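# Unload three sand cores from mould onto plywood

## Task

Remove three sand cores from the mould: the long core with the rounded nose, plus the two upright bladed cores in the mould half on the robot's right. Set all three down on the plywood boards next to the mould and release them. The two remaining cores must still be standing in the mould at the end.

## Robot and tools

ROBOT. Two six-joint arms, each with a parallel gripper: left_arm sits on the +y side, right_arm on the -y side (these names do not match image sides). Joint order for every row and every per-joint list: waist, shoulder, elbow, wrist pitch, wrist yaw, wrist roll. Stated ranges in rad: waist -2.618 to 3.054, shoulder 0.000 to 3.142, elbow 0.000 to 3.142, wrist pitch -1.571 to 1.571, wrist yaw -1.571 to 1.571, wrist roll -2.094 to 2.094. Real stops may differ from these by up to 0.059 rad.

FRAMES. Scene frame: origin at table-top height halfway between the nominal bases, +x out over the table, +z up. Calibrated bases in the scene frame: left_arm at (+0.031, +0.345, 0) m, quat_wxyz (+1.000, 0, 0, +0.008); right_arm at (+0.030, -0.335, 0) m, quat_wxyz (+1.000, 0, 0, -0.014); both have +z up. Each arm reports its end_effector_position (m) and end_effector_quat_wxyz in its own base frame, possibly a few cm off, more at long reach. The gripper's fingers point along its +z, closing along its y; the reported point lies between the pads, about 1 cm short of the tips.

ROW FORMAT. A row is 14 numbers, each in [-1, 1], always covering both arms: left_arm's six joint values then its opening, then right_arm's six joint values then its opening. Joint values are offsets, not poses, counted from the Joint targets as they were when the action (or move) began, not from the previous row; repeating an offset therefore moves further. Scale: 1.0 equals 2.224 rad for waist, shoulder, elbow and 8.485 rad for the three wrist joints. Opening is absolute: +1 fully open, -1 shut. Send 0 offsets to keep an arm's targets; resend the current opening to leave a gripper unchanged (0 is a real half-open command).

execute_actions: actions is a list of actions; each action is a table of up to 15 rows, one per 1/30 s step; a short table repeats its final row to fill 15 steps. An empty list just reports state and images. cameras selects images (omitted, null or ["all"] gives all, [] none). An action asking any joint more than 0.059 rad beyond its range is rejected for both arms; a malformed action, or a first action failing that check, rejects the whole call.

move: target is one row or a list of up to 15 rows; every row's offsets count from the same starting Joint targets. All joints travel together, so the hand follows a curve, without avoiding obstacles or the other arm. speed: rad/s of the joint with the longest way, 0.01 to 12.57, default 0.5, one value or one per target. blend: rad of corner rounding per target, default 0. opening_speed: how fast openings change per second on the -1..+1 scale, at least 0.2; use it near 0.2 when closing on fragile cores. blocking=false returns after about 0.5 s while motion continues. Whole move capped at 10 s. The result adds a move: line: done, off_target (resting more than 0.035 rad from target), moving, held or fault, plus limits=held if steps were withheld. Done does not prove contact or its absence.

wait: seconds from 0 to 10; arms hold their last command, any running move continues. stop: brakes a running move (needs braking room). zoom_image: camera is cam_left_wrist or cam_right_wrist, region [x0, y0, x1, y1] in pixels from the top-left corner, at most 504 by 504, taken from that camera's latest image. finished_scene: scene is the current scene's number; irreversible, so call it only once the three cores rest on the boards released and the other two still stand.

CAMERAS. cam_left_wrist and cam_right_wrist, both 896x504, on the wrists, reported in their arm's base frame.

RESULT LINES. Joint positions and Joint velocities: one block per arm, joints in rad and rad/s, then pad gap in m (0.094 fully open); velocities may read within noise. Joint targets: what your next offsets start from. Tool commands: current gripper commands. grip_measured: finger opening on the command scale, up to about 2.7 mm wide when empty and a few mm narrower than a hard part when squeezing. grip_effort_nm: gripper motor effort, negative closing; not a pad force. Joint torques include gravity; joints 1 to 3 wrap sign at ±28 N m. joint sent to its limit: a joint was clipped at its real stop. joint command not followed: the clearance check changed some targets (it does not keep grippers apart). MOTOR HOT appears at 75 °C; OVER-TEMPERATURE FAULT at 90 °C folds that arm and disables it.

MOTION LIMITS. Joint targets may lead measured angles by at most 0.339 rad (big joints) or 2.2 rad (wrists) per step, and a target putting the hand over 200 mm from where it is gets scaled back, so big moves may need several actions. Tiny turns may not start.

AVOID. Dropping cores, opening while a core still moves, fast contacts, hard presses against mould or table, any hit or squeeze between the two arms (including closing one gripper on the other's fingers), anything leaving the table, and long stretched or pushing poses that heat motors. After pressing into something, command targets back past the measured positions. Open well above grip_measured to release. Loose items may occasionally get nudged.

Each tool is called after "Request:" as name(argument=value, ...) on one line, values as JSON.

## Session

Request:
execute_actions(actions=[])

Scene clock: 0.00 s.
left_arm: end_effector_position=(+0.3631, -0.0246, +0.2028) grip_measured=+1.000 grip_effort_nm=n/a end_effector_quat_wxyz=(+0.569, -0.059, +0.818, -0.064) | right_arm: end_effector_position=(+0.3464, +0.0127, +0.2781) grip_measured=+1.000 grip_effort_nm=n/a end_effector_quat_wxyz=(+0.512, -0.227, +0.829, +0.002)
Joint positions: left_arm=[-0.095 1.034 0.566 0.116 -0.051 -0.203 0.094] | right_arm=[-0.154 1.056 1.018 -0.499 -0.37 -0.476 0.094]
Joint velocities: within noise
Joint torques (N m): no reading
Heat: left arm: 32 °C; right arm: 36 °C.
Joint targets: left_arm=[-0.095 1.027 0.576 0.117 -0.051 -0.202] | right_arm=[-0.154 1.049 1.030 -0.497 -0.374 -0.475]
Tool commands: left_gripper/opening=+1.0 right_gripper/opening=+1.0

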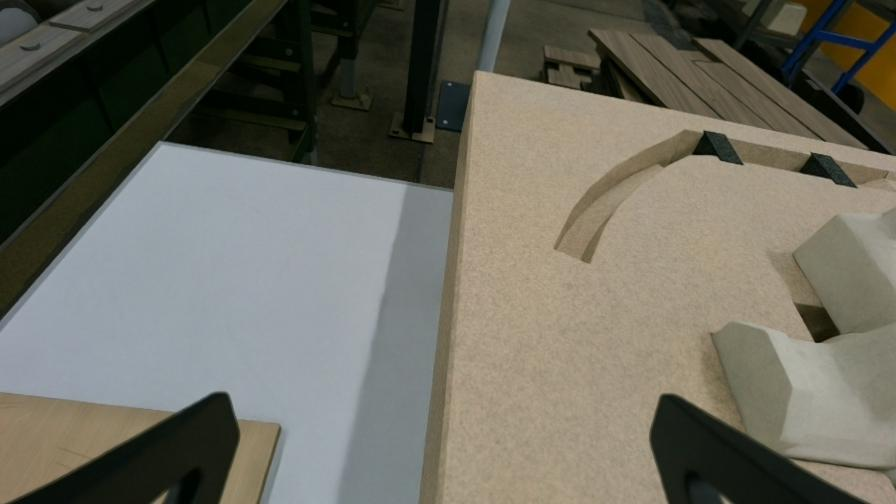

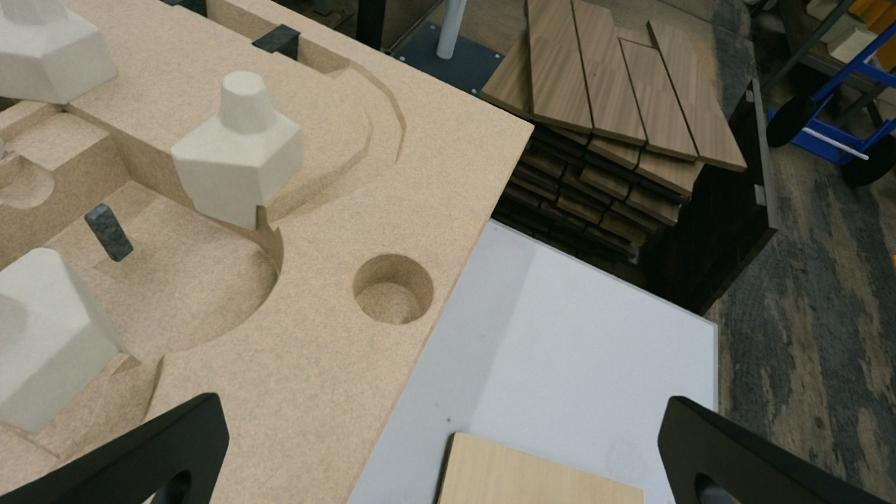

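Request:
move(target=[0.0427,0.2127,0.5953,-0.1906,0.006,0.0238,1,0.0692,0.2028,0.3912,-0.1182,0.0441,0.056,1], speed=0.9)

Scene clock: 21.00 s.
left_arm: end_effector_position=(+0.3142, +0.0000, +0.3084) grip_measured=+1.000 grip_effort_nm=0.042 end_effector_quat_wxyz=(+0.232, +0.000, +0.973, +0.002) | right_arm: end_effector_position=(+0.3161, +0.0002, +0.3065) grip_measured=+1.000 grip_effort_nm=0.027 end_effector_quat_wxyz=(+0.231, -0.002, +0.973, +0.001)
Joint positions: left_arm=[-0.008 1.489 1.878 -1.492 -0.009 -0.007 0.094] | right_arm=[-0.006 1.492 1.872 -1.485 -0.006 -0.008 0.094]
Joint velocities: within noise
Joint torques (N m): left_arm=[0.59 -3.6 6.13 1.23 0.11 0.01] | right_arm=[0.53 -3.73 6.98 0.71 0.04 0.02]
Heat: left arm: 36 °C; right arm: 39 °C.
Joint targets: left_arm=[0.000 1.500 1.900 -1.500 0.000 0.000] | right_arm=[0.000 1.500 1.900 -1.500 0.000 0.000]
move: done

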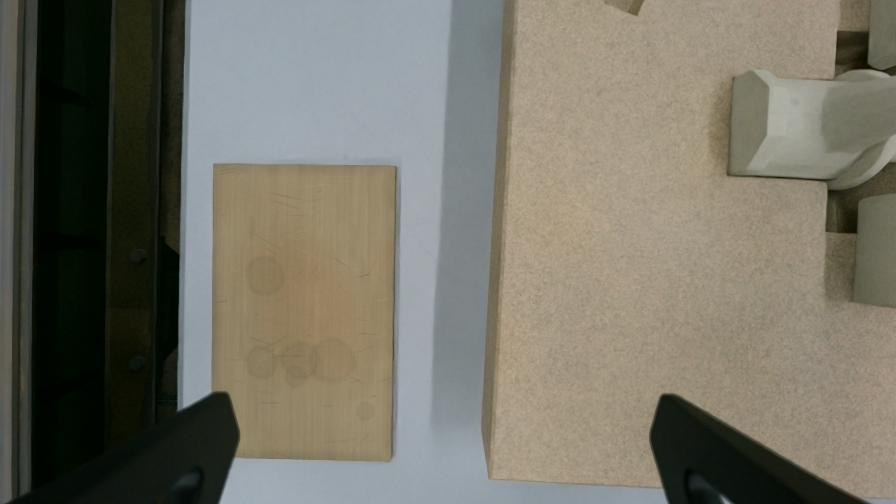

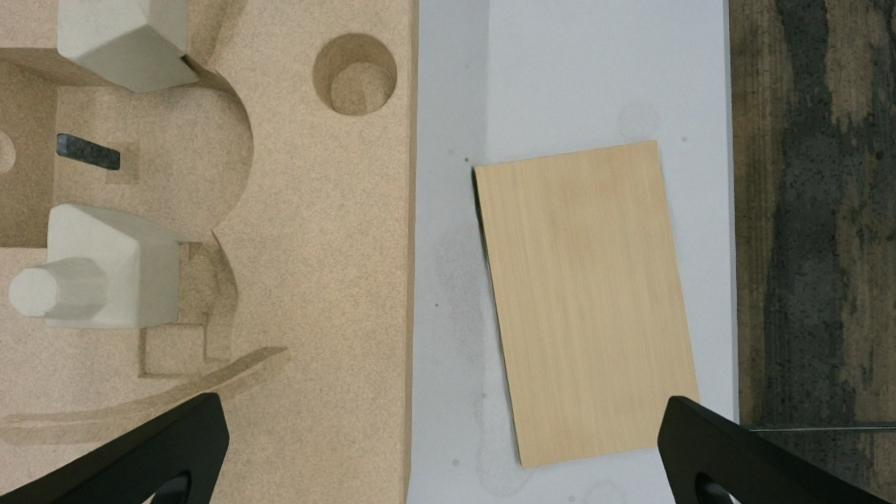

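Request:
move(target=[-0.315,0,0,0,0,0,1,0.27,0,0,0,0,0,1], speed=0.9)

Scene clock: 27.20 s.
left_arm: end_effector_position=(+0.2413, -0.2008, +0.3082) grip_measured=+1.000 grip_effort_nm=0.027 end_effector_quat_wxyz=(+0.217, +0.330, +0.915, -0.080) | right_arm: end_effector_position=(+0.2602, +0.1789, +0.3064) grip_measured=+1.000 grip_effort_nm=0.027 end_effector_quat_wxyz=(+0.220, -0.289, +0.929, +0.068)
Joint positions: left_arm=[-0.697 1.489 1.878 -1.493 0.001 -0.005 0.094] | right_arm=[0.598 1.492 1.872 -1.486 -0.003 -0.006 0.094]
Joint velocities: within noise
Joint torques (N m): left_arm=[-0.34 -3.58 6.05 1.25 0.01 0] | right_arm=[0.28 -3.75 6.97 0.7 0.01 0.03]
Heat: left arm: 35 °C; right arm: 38 °C.
Joint targets: left_arm=[-0.701 1.500 1.900 -1.500 0.000 -0.001] | right_arm=[0.601 1.500 1.900 -1.500 0.000 0.001]
move: done

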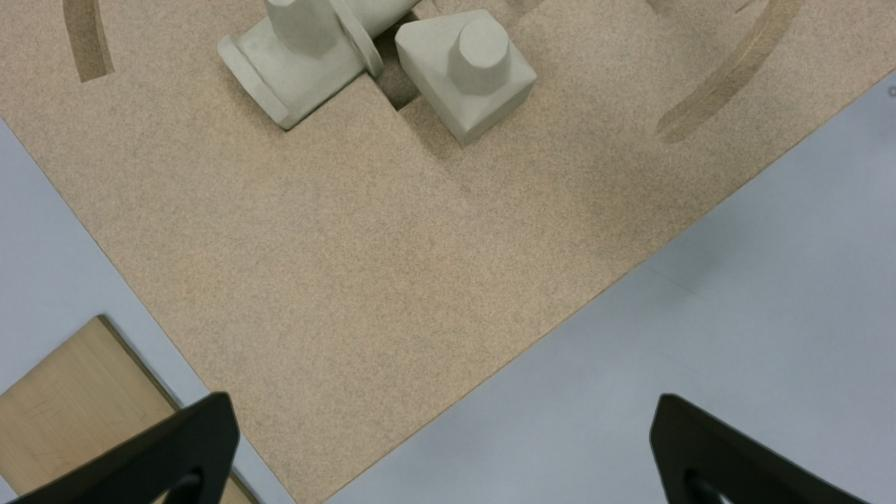

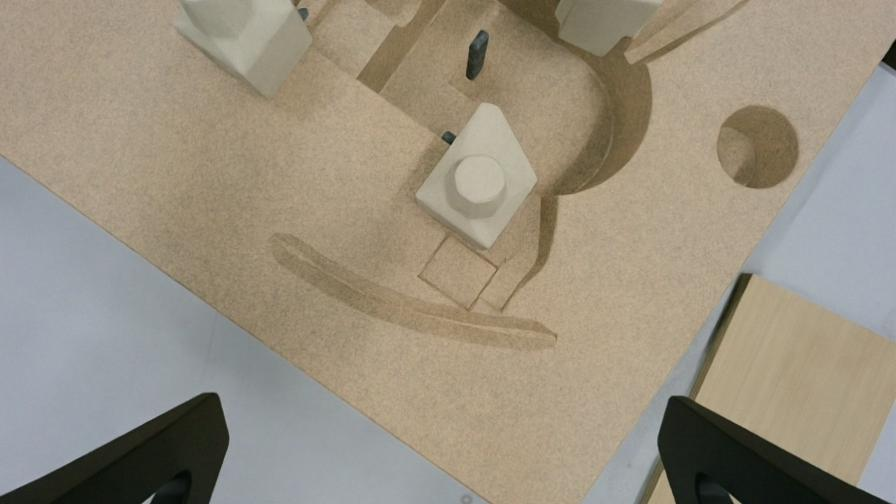

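Request:
move(target=[0.02,0.135,0.225,-0.006,0,0,1,-0.04,0.135,0.225,-0.006,0,0,1], speed=0.9)

Scene clock: 32.83 s.
left_arm: end_effector_position=(+0.3084, -0.2396, +0.3611) grip_measured=+1.000 grip_effort_nm=0.032 end_effector_quat_wxyz=(+0.289, +0.308, +0.901, -0.100) | right_arm: end_effector_position=(+0.3412, +0.1954, +0.3591) grip_measured=+1.000 grip_effort_nm=0.027 end_effector_quat_wxyz=(+0.295, -0.246, +0.920, +0.078)
Joint positions: left_arm=[-0.663 1.786 2.379 -1.543 0 -0.005 0.094] | right_arm=[0.517 1.791 2.376 -1.536 -0.002 -0.006 0.094]
Joint velocities: within noise
Joint torques (N m): left_arm=[0.58 -5.39 5.53 1.5 0 0.01] | right_arm=[-0.35 -5.6 6.23 0.91 0.02 0.04]
Heat: left arm: 34 °C; right arm: 38 °C.
Joint targets: left_arm=[-0.656 1.800 2.401 -1.551 -0.001 -0.001] | right_arm=[0.512 1.801 2.401 -1.551 0.000 0.001]
move: done

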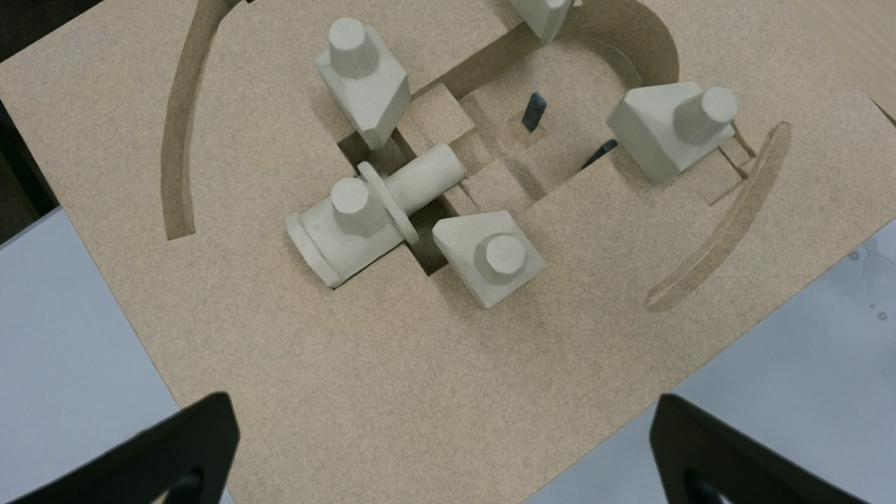

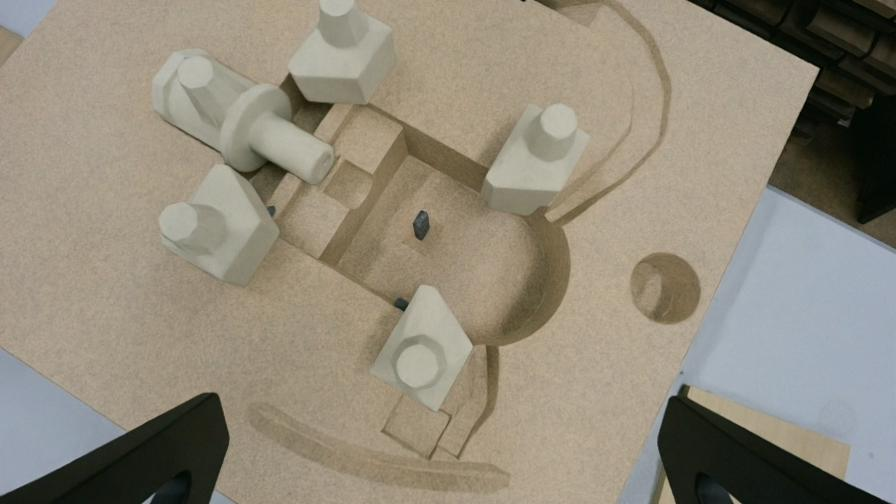

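Request:
move(target=[0,0,0,0,0,0,1,0.0162,-0.1583,-0.4195,0.0626,0,0,1], speed=0.9)

Request:
zoom_image(camera="cam_left_wrist", region=[448, 0, 896, 252])

Scene clock: 97.47 s.
left_arm: end_effector_position=(+0.3082, -0.2395, +0.3609) grip_measured=+1.000 grip_effort_nm=0.027 end_effector_quat_wxyz=(+0.288, +0.308, +0.901, -0.100) | right_arm: end_effector_position=(+0.3124, +0.1895, +0.2262) grip_measured=+1.000 grip_effort_nm=0.022 end_effector_quat_wxyz=(+0.251, -0.261, +0.929, +0.070)
Joint positions: left_arm=[-0.663 1.786 2.379 -1.544 0 -0.005 0.094] | right_arm=[0.542 1.476 1.474 -1.04 -0.002 -0.006 0.094]
Joint velocities: within noise
Joint torques (N m): left_arm=[0.51 -5.39 5.41 1.49 0.02 0] | right_arm=[0.58 -7.46 5.24 1.1 0.01 0.05]
Heat: left arm: 35 °C; right arm: 37 °C.
Joint targets: left_arm=[-0.656 1.800 2.401 -1.551 -0.001 -0.001] | right_arm=[0.548 1.449 1.467 -1.019 0.000 0.001]
move: done

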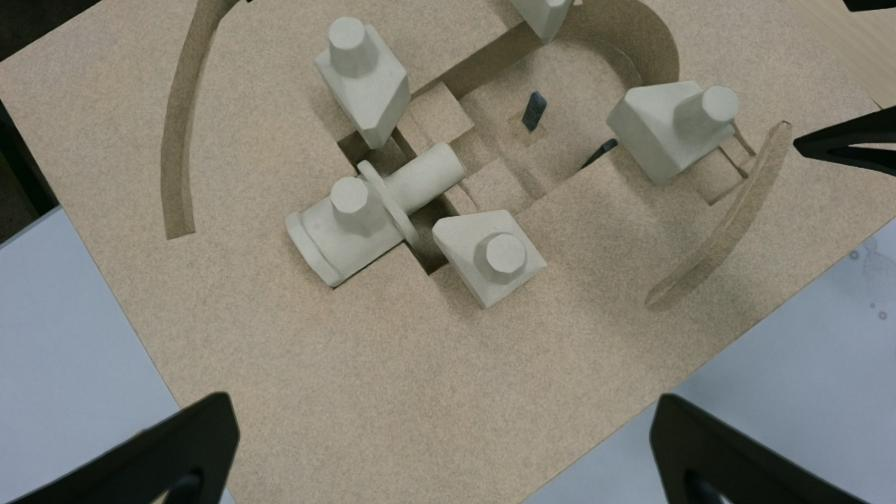

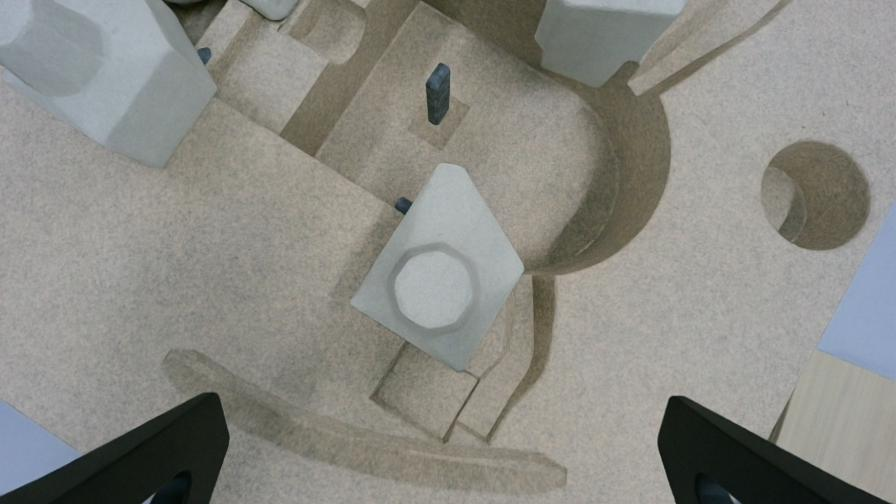

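Scaled by 1.125.

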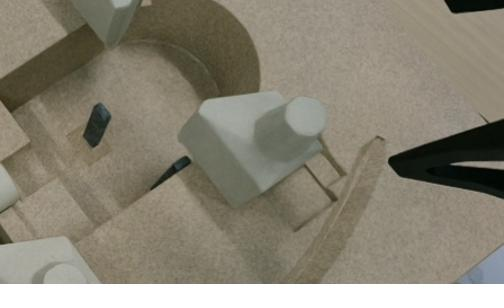

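Request:
move(target=[0,0,0,0,0,0,1,0.0027,0.0665,-0.0513,0.0258,0,0,1], speed=0.25)

Request:
zoom_image(camera="cam_left_wrist", region=[600, 0, 896, 166])

Scene clock: 109.83 s.
left_arm: end_effector_position=(+0.3082, -0.2395, +0.3609) grip_measured=+1.000 grip_effort_nm=0.027 end_effector_quat_wxyz=(+0.288, +0.308, +0.901, -0.100) | right_arm: end_effector_position=(+0.3410, +0.2092, +0.1686) grip_measured=+1.000 grip_effort_nm=0.022 end_effector_quat_wxyz=(+0.246, -0.264, +0.930, +0.069)
Joint positions: left_arm=[-0.663 1.786 2.379 -1.544 0 -0.005 0.094] | right_arm=[0.547 1.591 1.359 -0.823 -0.002 -0.006 0.094]
Joint velocities: within noise
Joint torques (N m): left_arm=[0.53 -5.44 5.52 1.49 0 -0.01] | right_arm=[0.59 -5.87 5.45 1.08 0.01 0.03]
Heat: left arm: 35 °C; right arm: 37 °C.
Joint targets: left_arm=[-0.656 1.800 2.401 -1.551 -0.001 -0.001] | right_arm=[0.554 1.596 1.353 -0.800 0.000 0.001]
move: done

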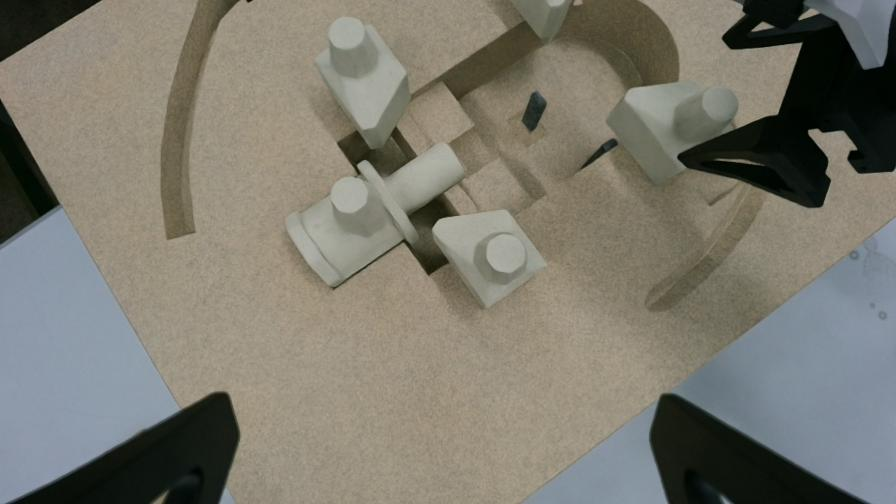

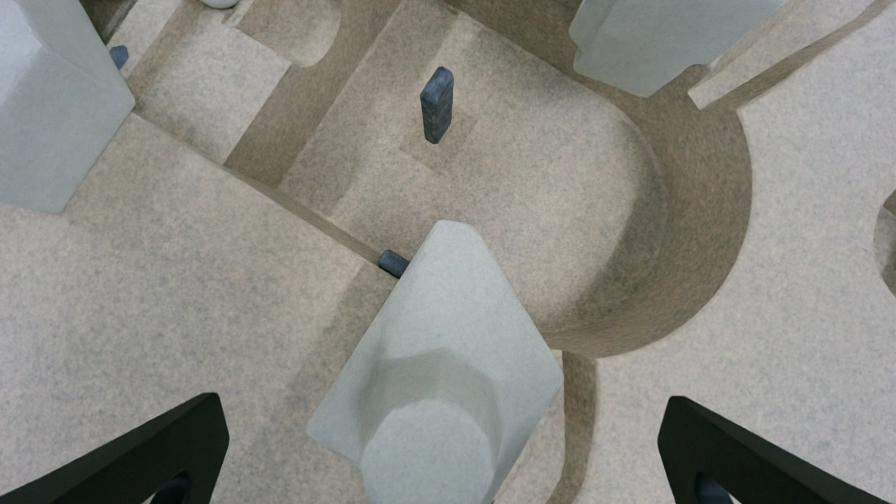

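Scaled by 1.703.

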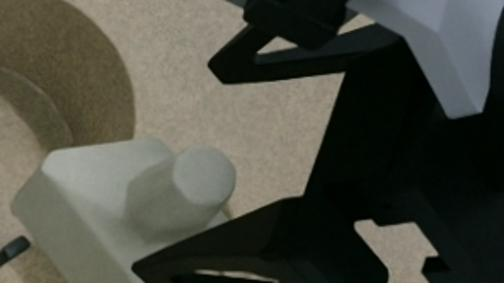

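Request:
move(target=[0,0,0,0,0,0,1,0,0,0,0,0,0,-0.6], opening_speed=1.0)

Scene clock: 116.30 s.
left_arm: end_effector_position=(+0.3082, -0.2395, +0.3609) grip_measured=+1.000 grip_effort_nm=0.027 end_effector_quat_wxyz=(+0.288, +0.308, +0.901, -0.100) | right_arm: end_effector_position=(+0.3403, +0.2109, +0.1688) grip_measured=-0.423 grip_effort_nm=-1.004 end_effector_quat_wxyz=(+0.246, -0.266, +0.929, +0.071)
Joint positions: left_arm=[-0.663 1.786 2.379 -1.544 0 -0.005 0.094] | right_arm=[0.55 1.591 1.359 -0.822 -0.005 -0.006 0.027]
Joint velocities: within noise
Joint torques (N m): left_arm=[0.53 -5.35 5.44 1.48 0.03 -0.02] | right_arm=[0.35 -5.87 5.44 1.09 0.03 0.04]
Heat: left arm: 35 °C; right arm: 37 °C.
Joint targets: left_arm=[-0.656 1.800 2.401 -1.551 -0.001 -0.001] | right_arm=[0.554 1.596 1.353 -0.801 0.000 0.001]
move: done

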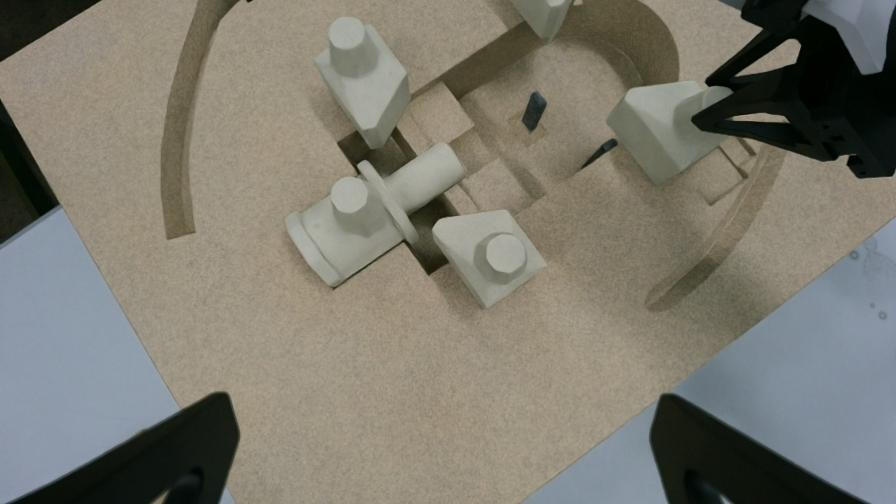

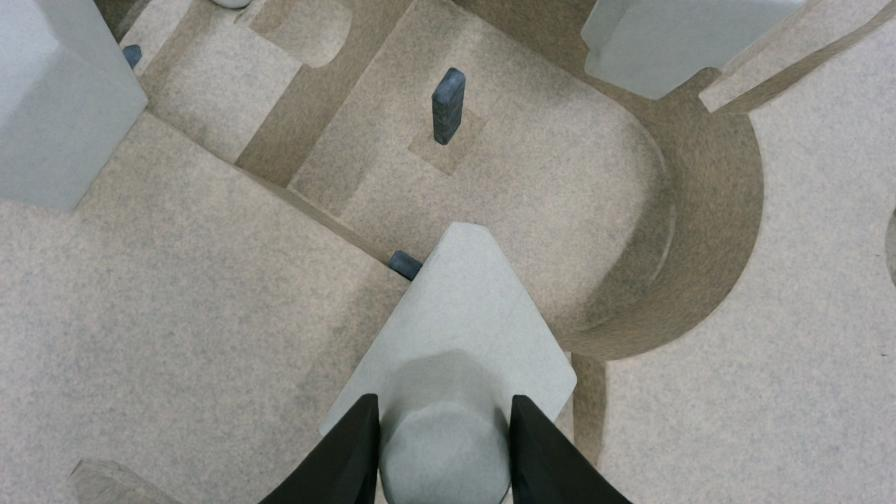

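Request:
move(target=[[0,0,0,0,0,0,1,0,0.0072,0.0949,-0.0223,0,0,-0.6],[0,0,0,0,0,0,1,0,0.0252,0.1866,-0.0417,0,0,-0.6]], speed=0.25, blend=0.05)

Request:
zoom_image(camera="cam_left_wrist", region=[500, 0, 896, 223])

Scene clock: 125.90 s.
left_arm: end_effector_position=(+0.3082, -0.2395, +0.3609) grip_measured=+1.000 grip_effort_nm=0.032 end_effector_quat_wxyz=(+0.288, +0.308, +0.901, -0.100) | right_arm: end_effector_position=(+0.3335, +0.2067, +0.2363) grip_measured=-0.423 grip_effort_nm=-1.004 end_effector_quat_wxyz=(+0.220, -0.268, +0.936, +0.064)
Joint positions: left_arm=[-0.663 1.786 2.379 -1.544 0 -0.005 0.094] | right_arm=[0.55 1.652 1.722 -1.179 -0.005 -0.006 0.027]
Joint velocities: within noise
Joint torques (N m): left_arm=[0.47 -5.27 5.42 1.5 0.01 -0.01] | right_arm=[0.34 -6.46 9.28 1.07 0.04 0.04]
Heat: left arm: 35 °C; right arm: 37 °C.
Joint targets: left_arm=[-0.656 1.800 2.401 -1.551 -0.001 -0.001] | right_arm=[0.554 1.652 1.768 -1.154 0.000 0.001]
move: off_target (right_arm); right_arm: the elbow is farthest, 0.046 rad from its target

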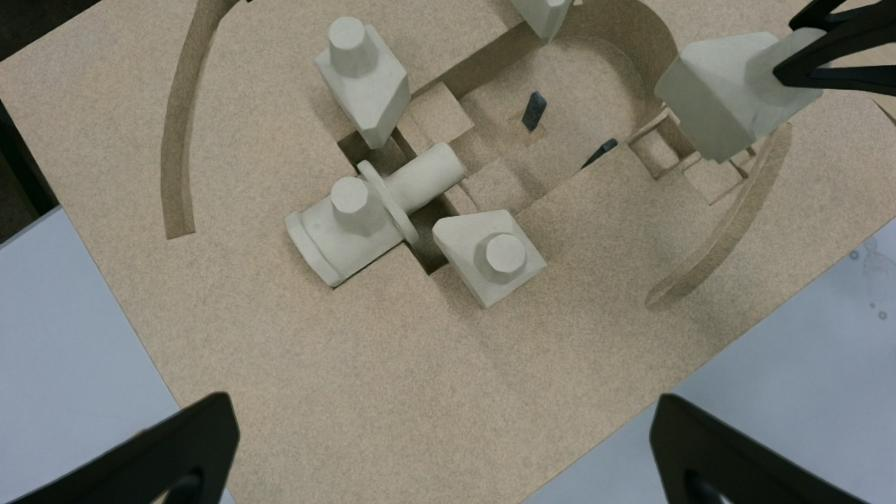

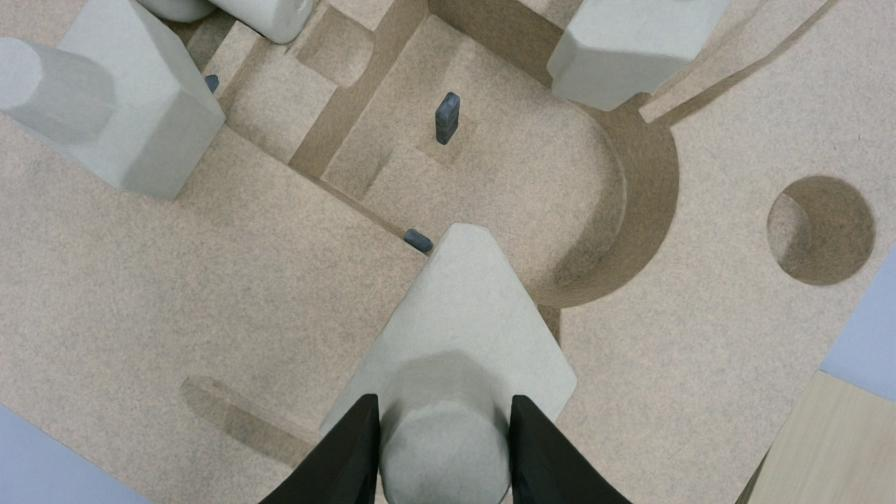

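Scaled by 1.273.

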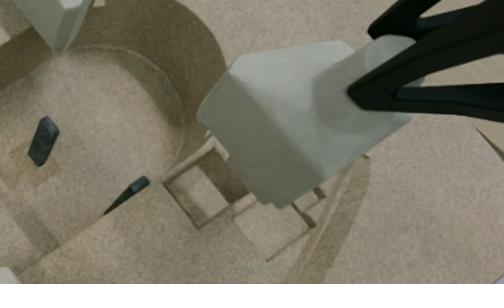

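Request:
move(target=[-0.135,0,0,0.059,0,0,1,0,-0.0144,0.0953,-0.0225,0,0,-0.6], speed=0.4)

Request:
zoom_image(camera="cam_left_wrist", region=[500, 0, 896, 223])

Scene clock: 134.43 s.
left_arm: end_effector_position=(+0.2711, -0.3807, +0.4502) grip_measured=+1.000 grip_effort_nm=0.027 end_effector_quat_wxyz=(+0.463, +0.390, +0.759, -0.241) | right_arm: end_effector_position=(+0.3192, +0.1980, +0.2874) grip_measured=-0.423 grip_effort_nm=-1.004 end_effector_quat_wxyz=(+0.229, -0.267, +0.934, +0.066)
Joint positions: left_arm=[-0.954 1.786 2.379 -1.065 0.001 -0.005 0.094] | right_arm=[0.55 1.654 1.936 -1.371 -0.005 -0.006 0.027]
Joint velocities: within noise
Joint torques (N m): left_arm=[-0.24 -5.82 5.96 2.26 0.03 -0.01] | right_arm=[0.34 -8.79 8.62 1.08 0.04 0.04]
Heat: left arm: 35 °C; right arm: 37 °C.
Joint targets: left_arm=[-0.957 1.800 2.401 -1.050 0.000 -0.001] | right_arm=[0.554 1.620 1.980 -1.345 0.000 0.001]
move: off_target (right_arm); right_arm: the elbow is farthest, 0.044 rad from its target

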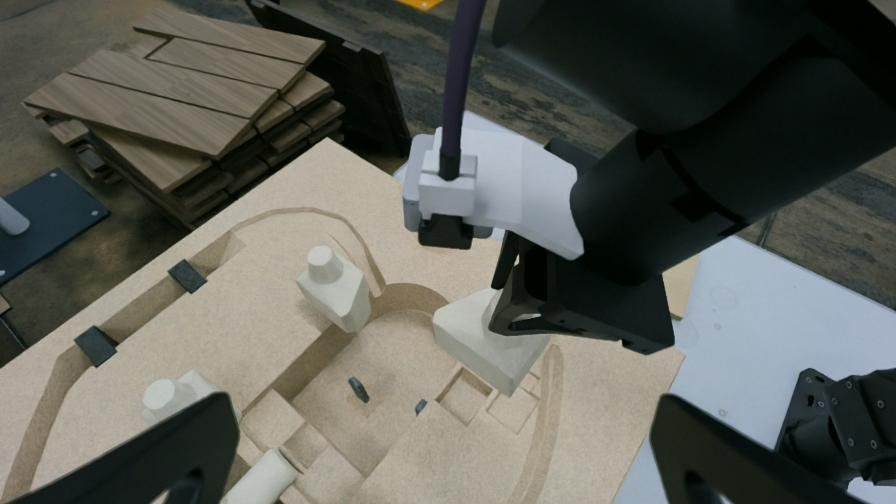

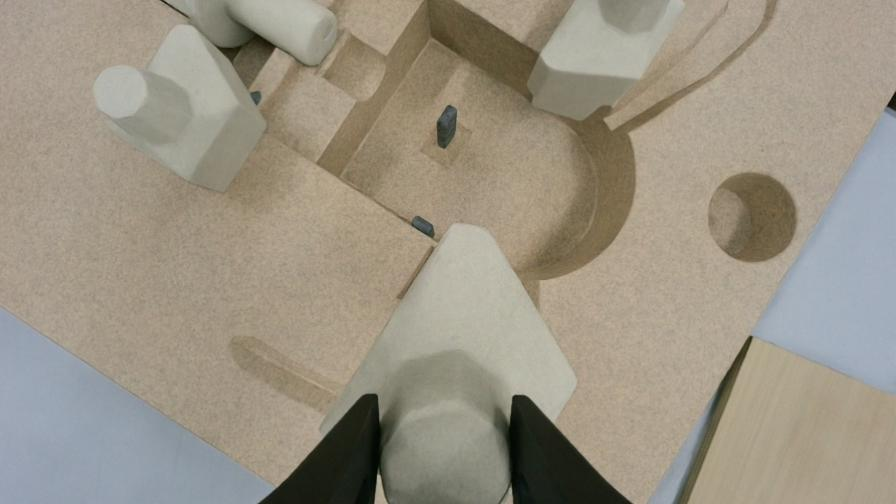

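Scaled by 1.273.

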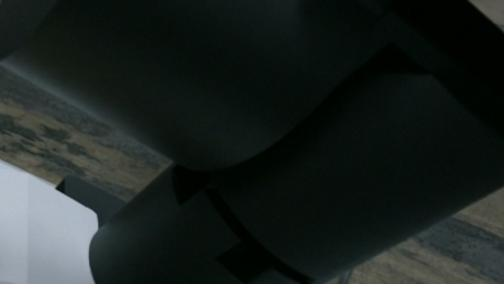

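Request:
zoom_image(camera="cam_left_wrist", region=[360, 250, 640, 430])

Scaled by 1.800.

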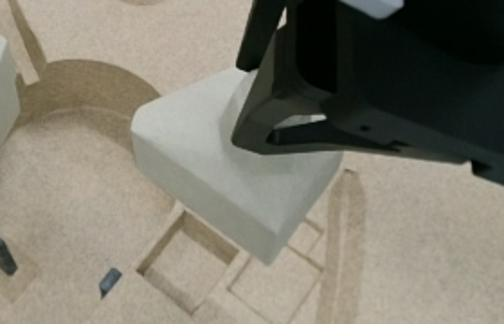

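Request:
move(target=[0,0,0,0,0,0,1,0,0,0,0,0,0.118,-0.6], speed=0.8)

Request:
zoom_image(camera="cam_left_wrist", region=[360, 250, 640, 430])

Scene clock: 149.23 s.
left_arm: end_effector_position=(+0.2711, -0.3808, +0.4503) grip_measured=+1.000 grip_effort_nm=0.027 end_effector_quat_wxyz=(+0.463, +0.390, +0.758, -0.241) | right_arm: end_effector_position=(+0.3189, +0.1978, +0.2873) grip_measured=-0.423 grip_effort_nm=-1.004 end_effector_quat_wxyz=(+0.169, +0.212, +0.948, +0.167)
Joint positions: left_arm=[-0.954 1.786 2.379 -1.065 0.001 -0.005 0.094] | right_arm=[0.55 1.654 1.936 -1.372 -0.005 0.991 0.027]
Joint velocities: within noise
Joint torques (N m): left_arm=[-0.17 -5.78 5.89 2.29 0.02 -0.02] | right_arm=[0.34 -8.8 8.62 1.1 0.03 0.05]
Heat: left arm: 36 °C; right arm: 37 °C.
Joint targets: left_arm=[-0.957 1.800 2.401 -1.050 0.000 -0.001] | right_arm=[0.554 1.620 1.980 -1.345 0.000 1.002]
move: off_target (right_arm); right_arm: the elbow is farthest, 0.044 rad from its target

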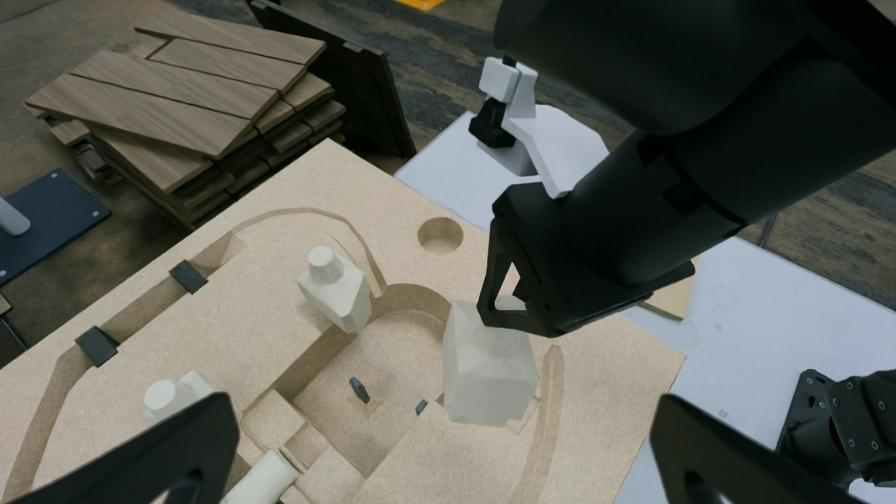

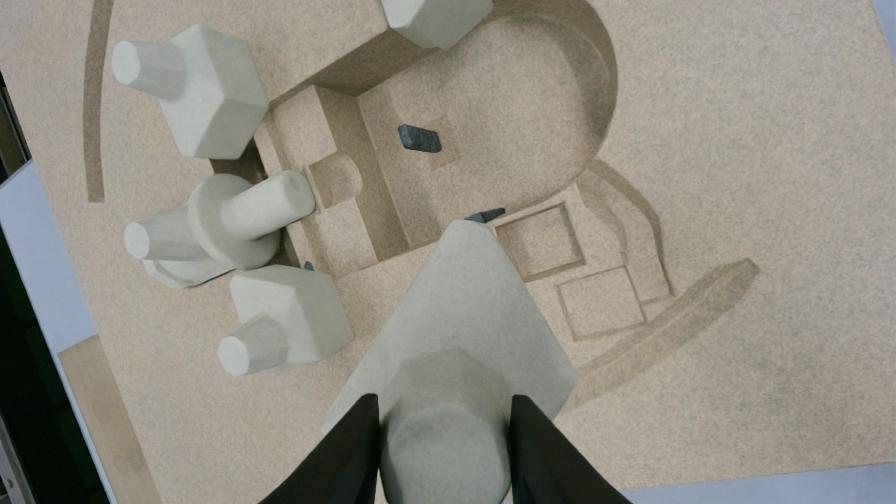

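Scaled by 1.800.

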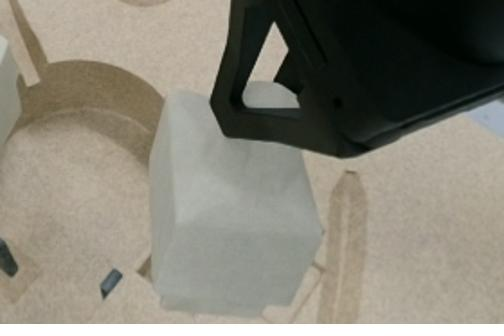

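Request:
move(target=[0,0,0,0,0,0,1,0,0,0,0,0,0.11,-0.6], speed=1.0)

Request:
zoom_image(camera="cam_left_wrist", region=[360, 250, 640, 430])

Scene clock: 154.87 s.
left_arm: end_effector_position=(+0.2711, -0.3808, +0.4503) grip_measured=+1.000 grip_effort_nm=0.032 end_effector_quat_wxyz=(+0.463, +0.390, +0.758, -0.241) | right_arm: end_effector_position=(+0.3186, +0.1976, +0.2870) grip_measured=-0.423 grip_effort_nm=-1.004 end_effector_quat_wxyz=(+0.076, +0.615, +0.752, +0.225)
Joint positions: left_arm=[-0.954 1.786 2.379 -1.065 0.001 -0.005 0.094] | right_arm=[0.55 1.654 1.936 -1.374 -0.005 1.922 0.027]
Joint velocities: within noise
Joint torques (N m): left_arm=[-0.21 -5.76 5.85 2.26 0.02 0] | right_arm=[0.35 -8.81 8.66 1.11 0.03 0.12]
Heat: left arm: 37 °C; right arm: 37 °C.
Joint targets: left_arm=[-0.957 1.800 2.401 -1.051 0.000 -0.001] | right_arm=[0.554 1.620 1.980 -1.345 0.000 1.935]
move: off_target (right_arm); right_arm: the elbow is farthest, 0.044 rad from its target

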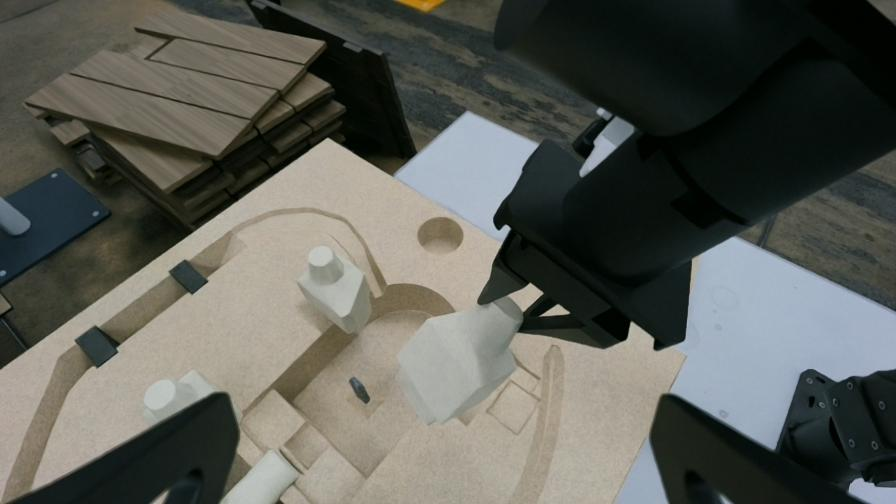

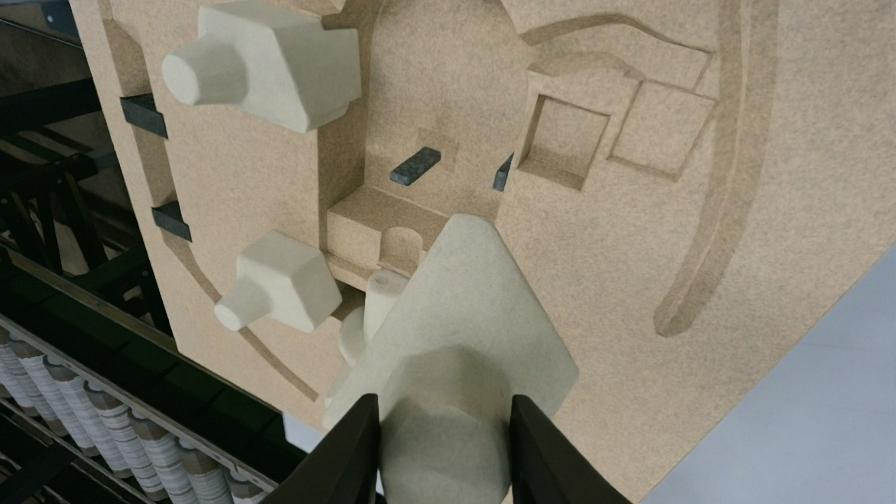

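Scaled by 1.800.

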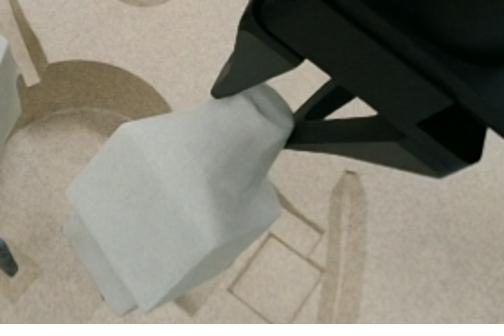

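Request:
move(target=[0.1893,-0.0832,-0.4276,0.0496,0,0,0.2,-0.402,0.0009,-0.1057,0.0242,0,-0.228,-0.6], speed=0.9)

Scene clock: 179.20 s.
left_arm: end_effector_position=(+0.3935, -0.2350, +0.2067) grip_measured=+0.202 grip_effort_nm=-0.081 end_effector_quat_wxyz=(+0.341, +0.247, +0.902, -0.096) | right_arm: end_effector_position=(+0.3688, -0.1302, +0.2401) grip_measured=-0.423 grip_effort_nm=-1.004 end_effector_quat_wxyz=(+0.225, +0.170, +0.959, -0.038)
Joint positions: left_arm=[-0.54 1.653 1.456 -0.649 0.002 -0.005 0.056] | right_arm=[-0.341 1.654 1.74 -1.197 0.002 0.009 0.027]
Joint velocities: within noise
Joint torques (N m): left_arm=[0.35 -9.87 5 1.9 0.01 -0.02] | right_arm=[0.05 -8.99 5.86 1.35 0 -0.12]
Heat: left arm: 38 °C; right arm: 38 °C.
Joint targets: left_arm=[-0.536 1.615 1.450 -0.630 0.000 -0.001] | right_arm=[-0.340 1.622 1.745 -1.140 0.000 0.001]
move: off_target (left_arm, right_arm); left_arm: the shoulder is farthest, 0.038 rad from its target; right_arm: the wrist pitch is farthest, 0.057 rad from its target

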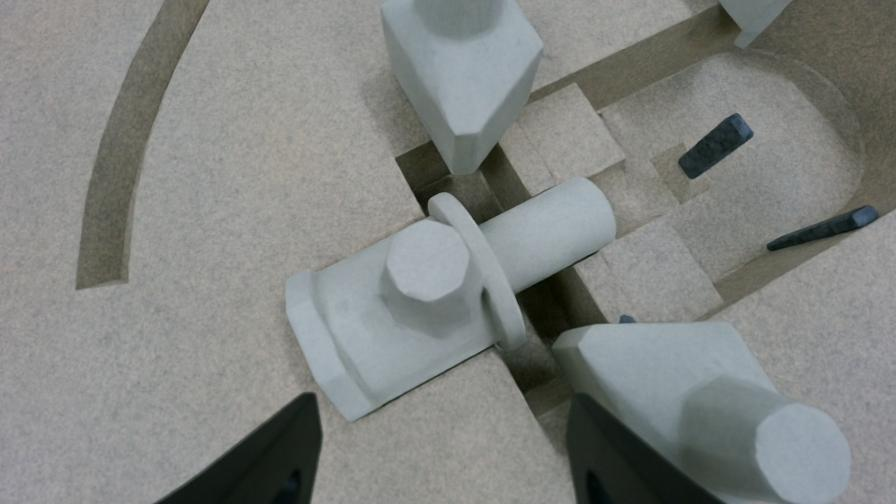

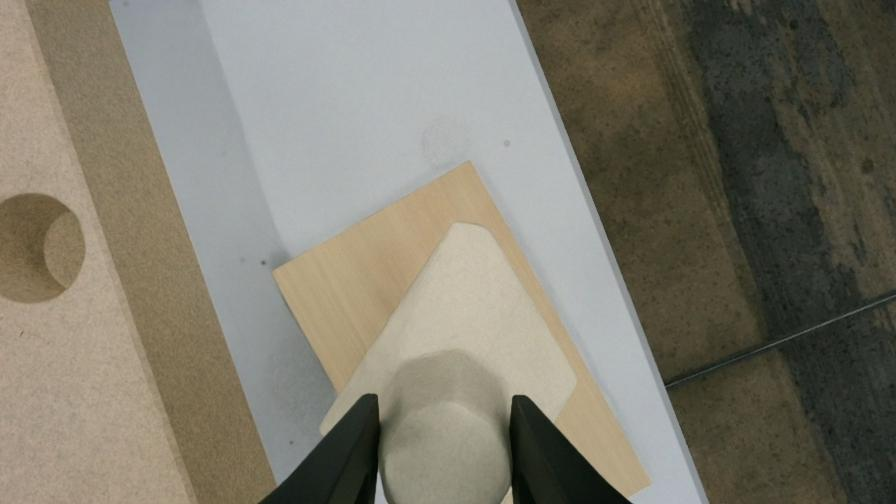

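Request:
move(target=[0.0045,0.1034,0.027,0.0171,0,0,0.2,0,-0.0211,-0.2338,0.0554,0,0,-0.6], speed=0.35)

Scene clock: 197.47 s.
left_arm: end_effector_position=(+0.4319, -0.2544, +0.1594) grip_measured=+0.202 grip_effort_nm=-0.085 end_effector_quat_wxyz=(+0.338, +0.245, +0.904, -0.094) | right_arm: end_effector_position=(+0.3713, -0.1305, +0.1299) grip_measured=-0.424 grip_effort_nm=-1.004 end_effector_quat_wxyz=(+0.235, +0.167, +0.957, -0.040)
Joint positions: left_arm=[-0.534 1.829 1.48 -0.505 0.002 -0.005 0.056] | right_arm=[-0.34 1.603 1.234 -0.72 0.001 0.006 0.027]
Joint velocities: within noise
Joint torques (N m): left_arm=[0.58 -7.28 7.92 1.91 0 -0.03] | right_arm=[-0.02 -8.54 5.19 1.34 -0.01 -0.1]
Heat: left arm: 39 °C; right arm: 39 °C.
Joint targets: left_arm=[-0.526 1.845 1.510 -0.484 0.000 -0.001] | right_arm=[-0.340 1.575 1.225 -0.670 0.000 0.001]
move: off_target (right_arm); right_arm: the wrist pitch is farthest, 0.050 rad from its target

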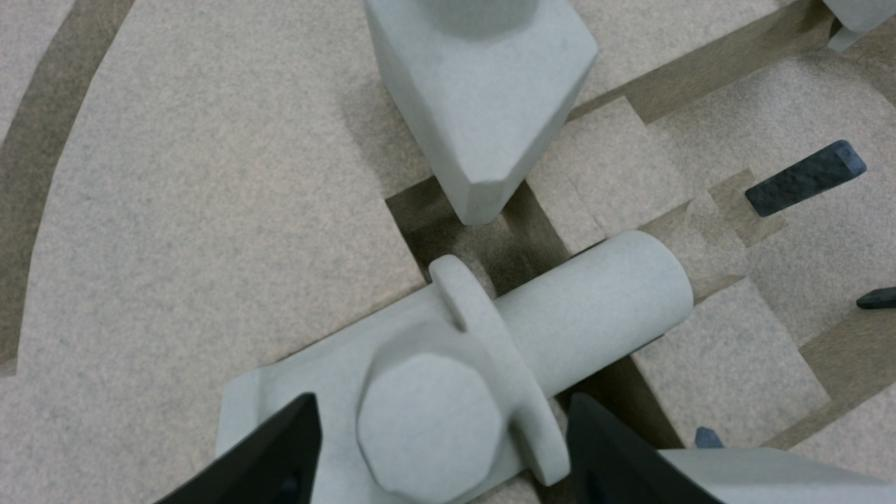

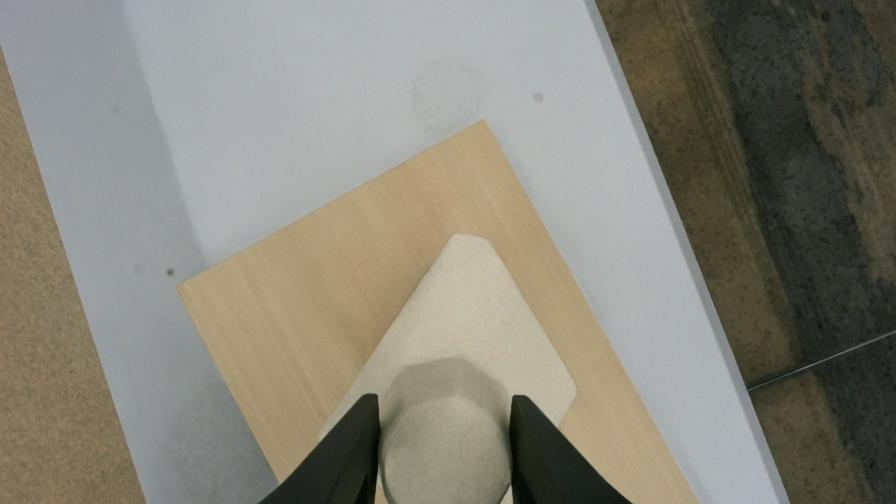

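Request:
move(target=[0,0,0,0,0,0,-0.6,0,-0.0135,-0.022,0.0071,0,0,-0.6], speed=0.2, opening_speed=0.8)

Scene clock: 207.80 s.
left_arm: end_effector_position=(+0.4334, -0.2525, +0.1596) grip_measured=-0.319 grip_effort_nm=-1.004 end_effector_quat_wxyz=(+0.340, +0.244, +0.904, -0.092) | right_arm: end_effector_position=(+0.3709, -0.1305, +0.1300) grip_measured=-0.424 grip_effort_nm=-1.004 end_effector_quat_wxyz=(+0.253, +0.166, +0.952, -0.044)
Joint positions: left_arm=[-0.53 1.829 1.48 -0.504 -0.002 -0.003 0.032] | right_arm=[-0.34 1.572 1.185 -0.664 0.002 0.006 0.027]
Joint velocities: within noise
Joint torques (N m): left_arm=[0.31 -7.39 7.99 1.92 0.05 -0.06] | right_arm=[-0.02 -8.27 5.26 1.39 -0.02 -0.1]
Heat: left arm: 38 °C; right arm: 39 °C.
Joint targets: left_arm=[-0.526 1.845 1.510 -0.484 0.000 -0.001] | right_arm=[-0.340 1.546 1.176 -0.610 0.000 0.001]
move: off_target (right_arm); right_arm: the wrist pitch is farthest, 0.054 rad from its target

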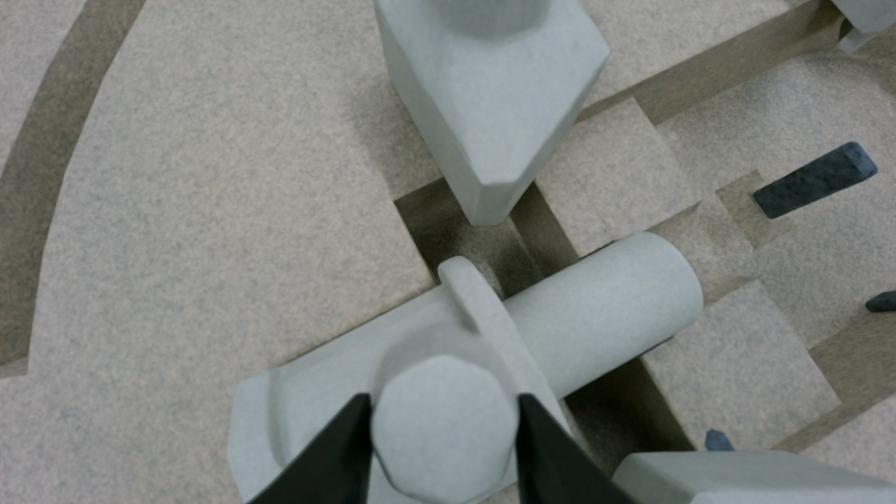

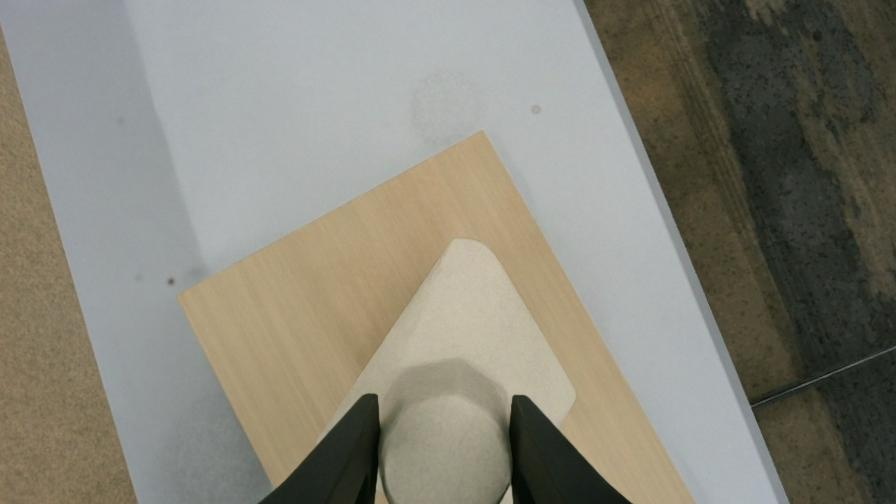

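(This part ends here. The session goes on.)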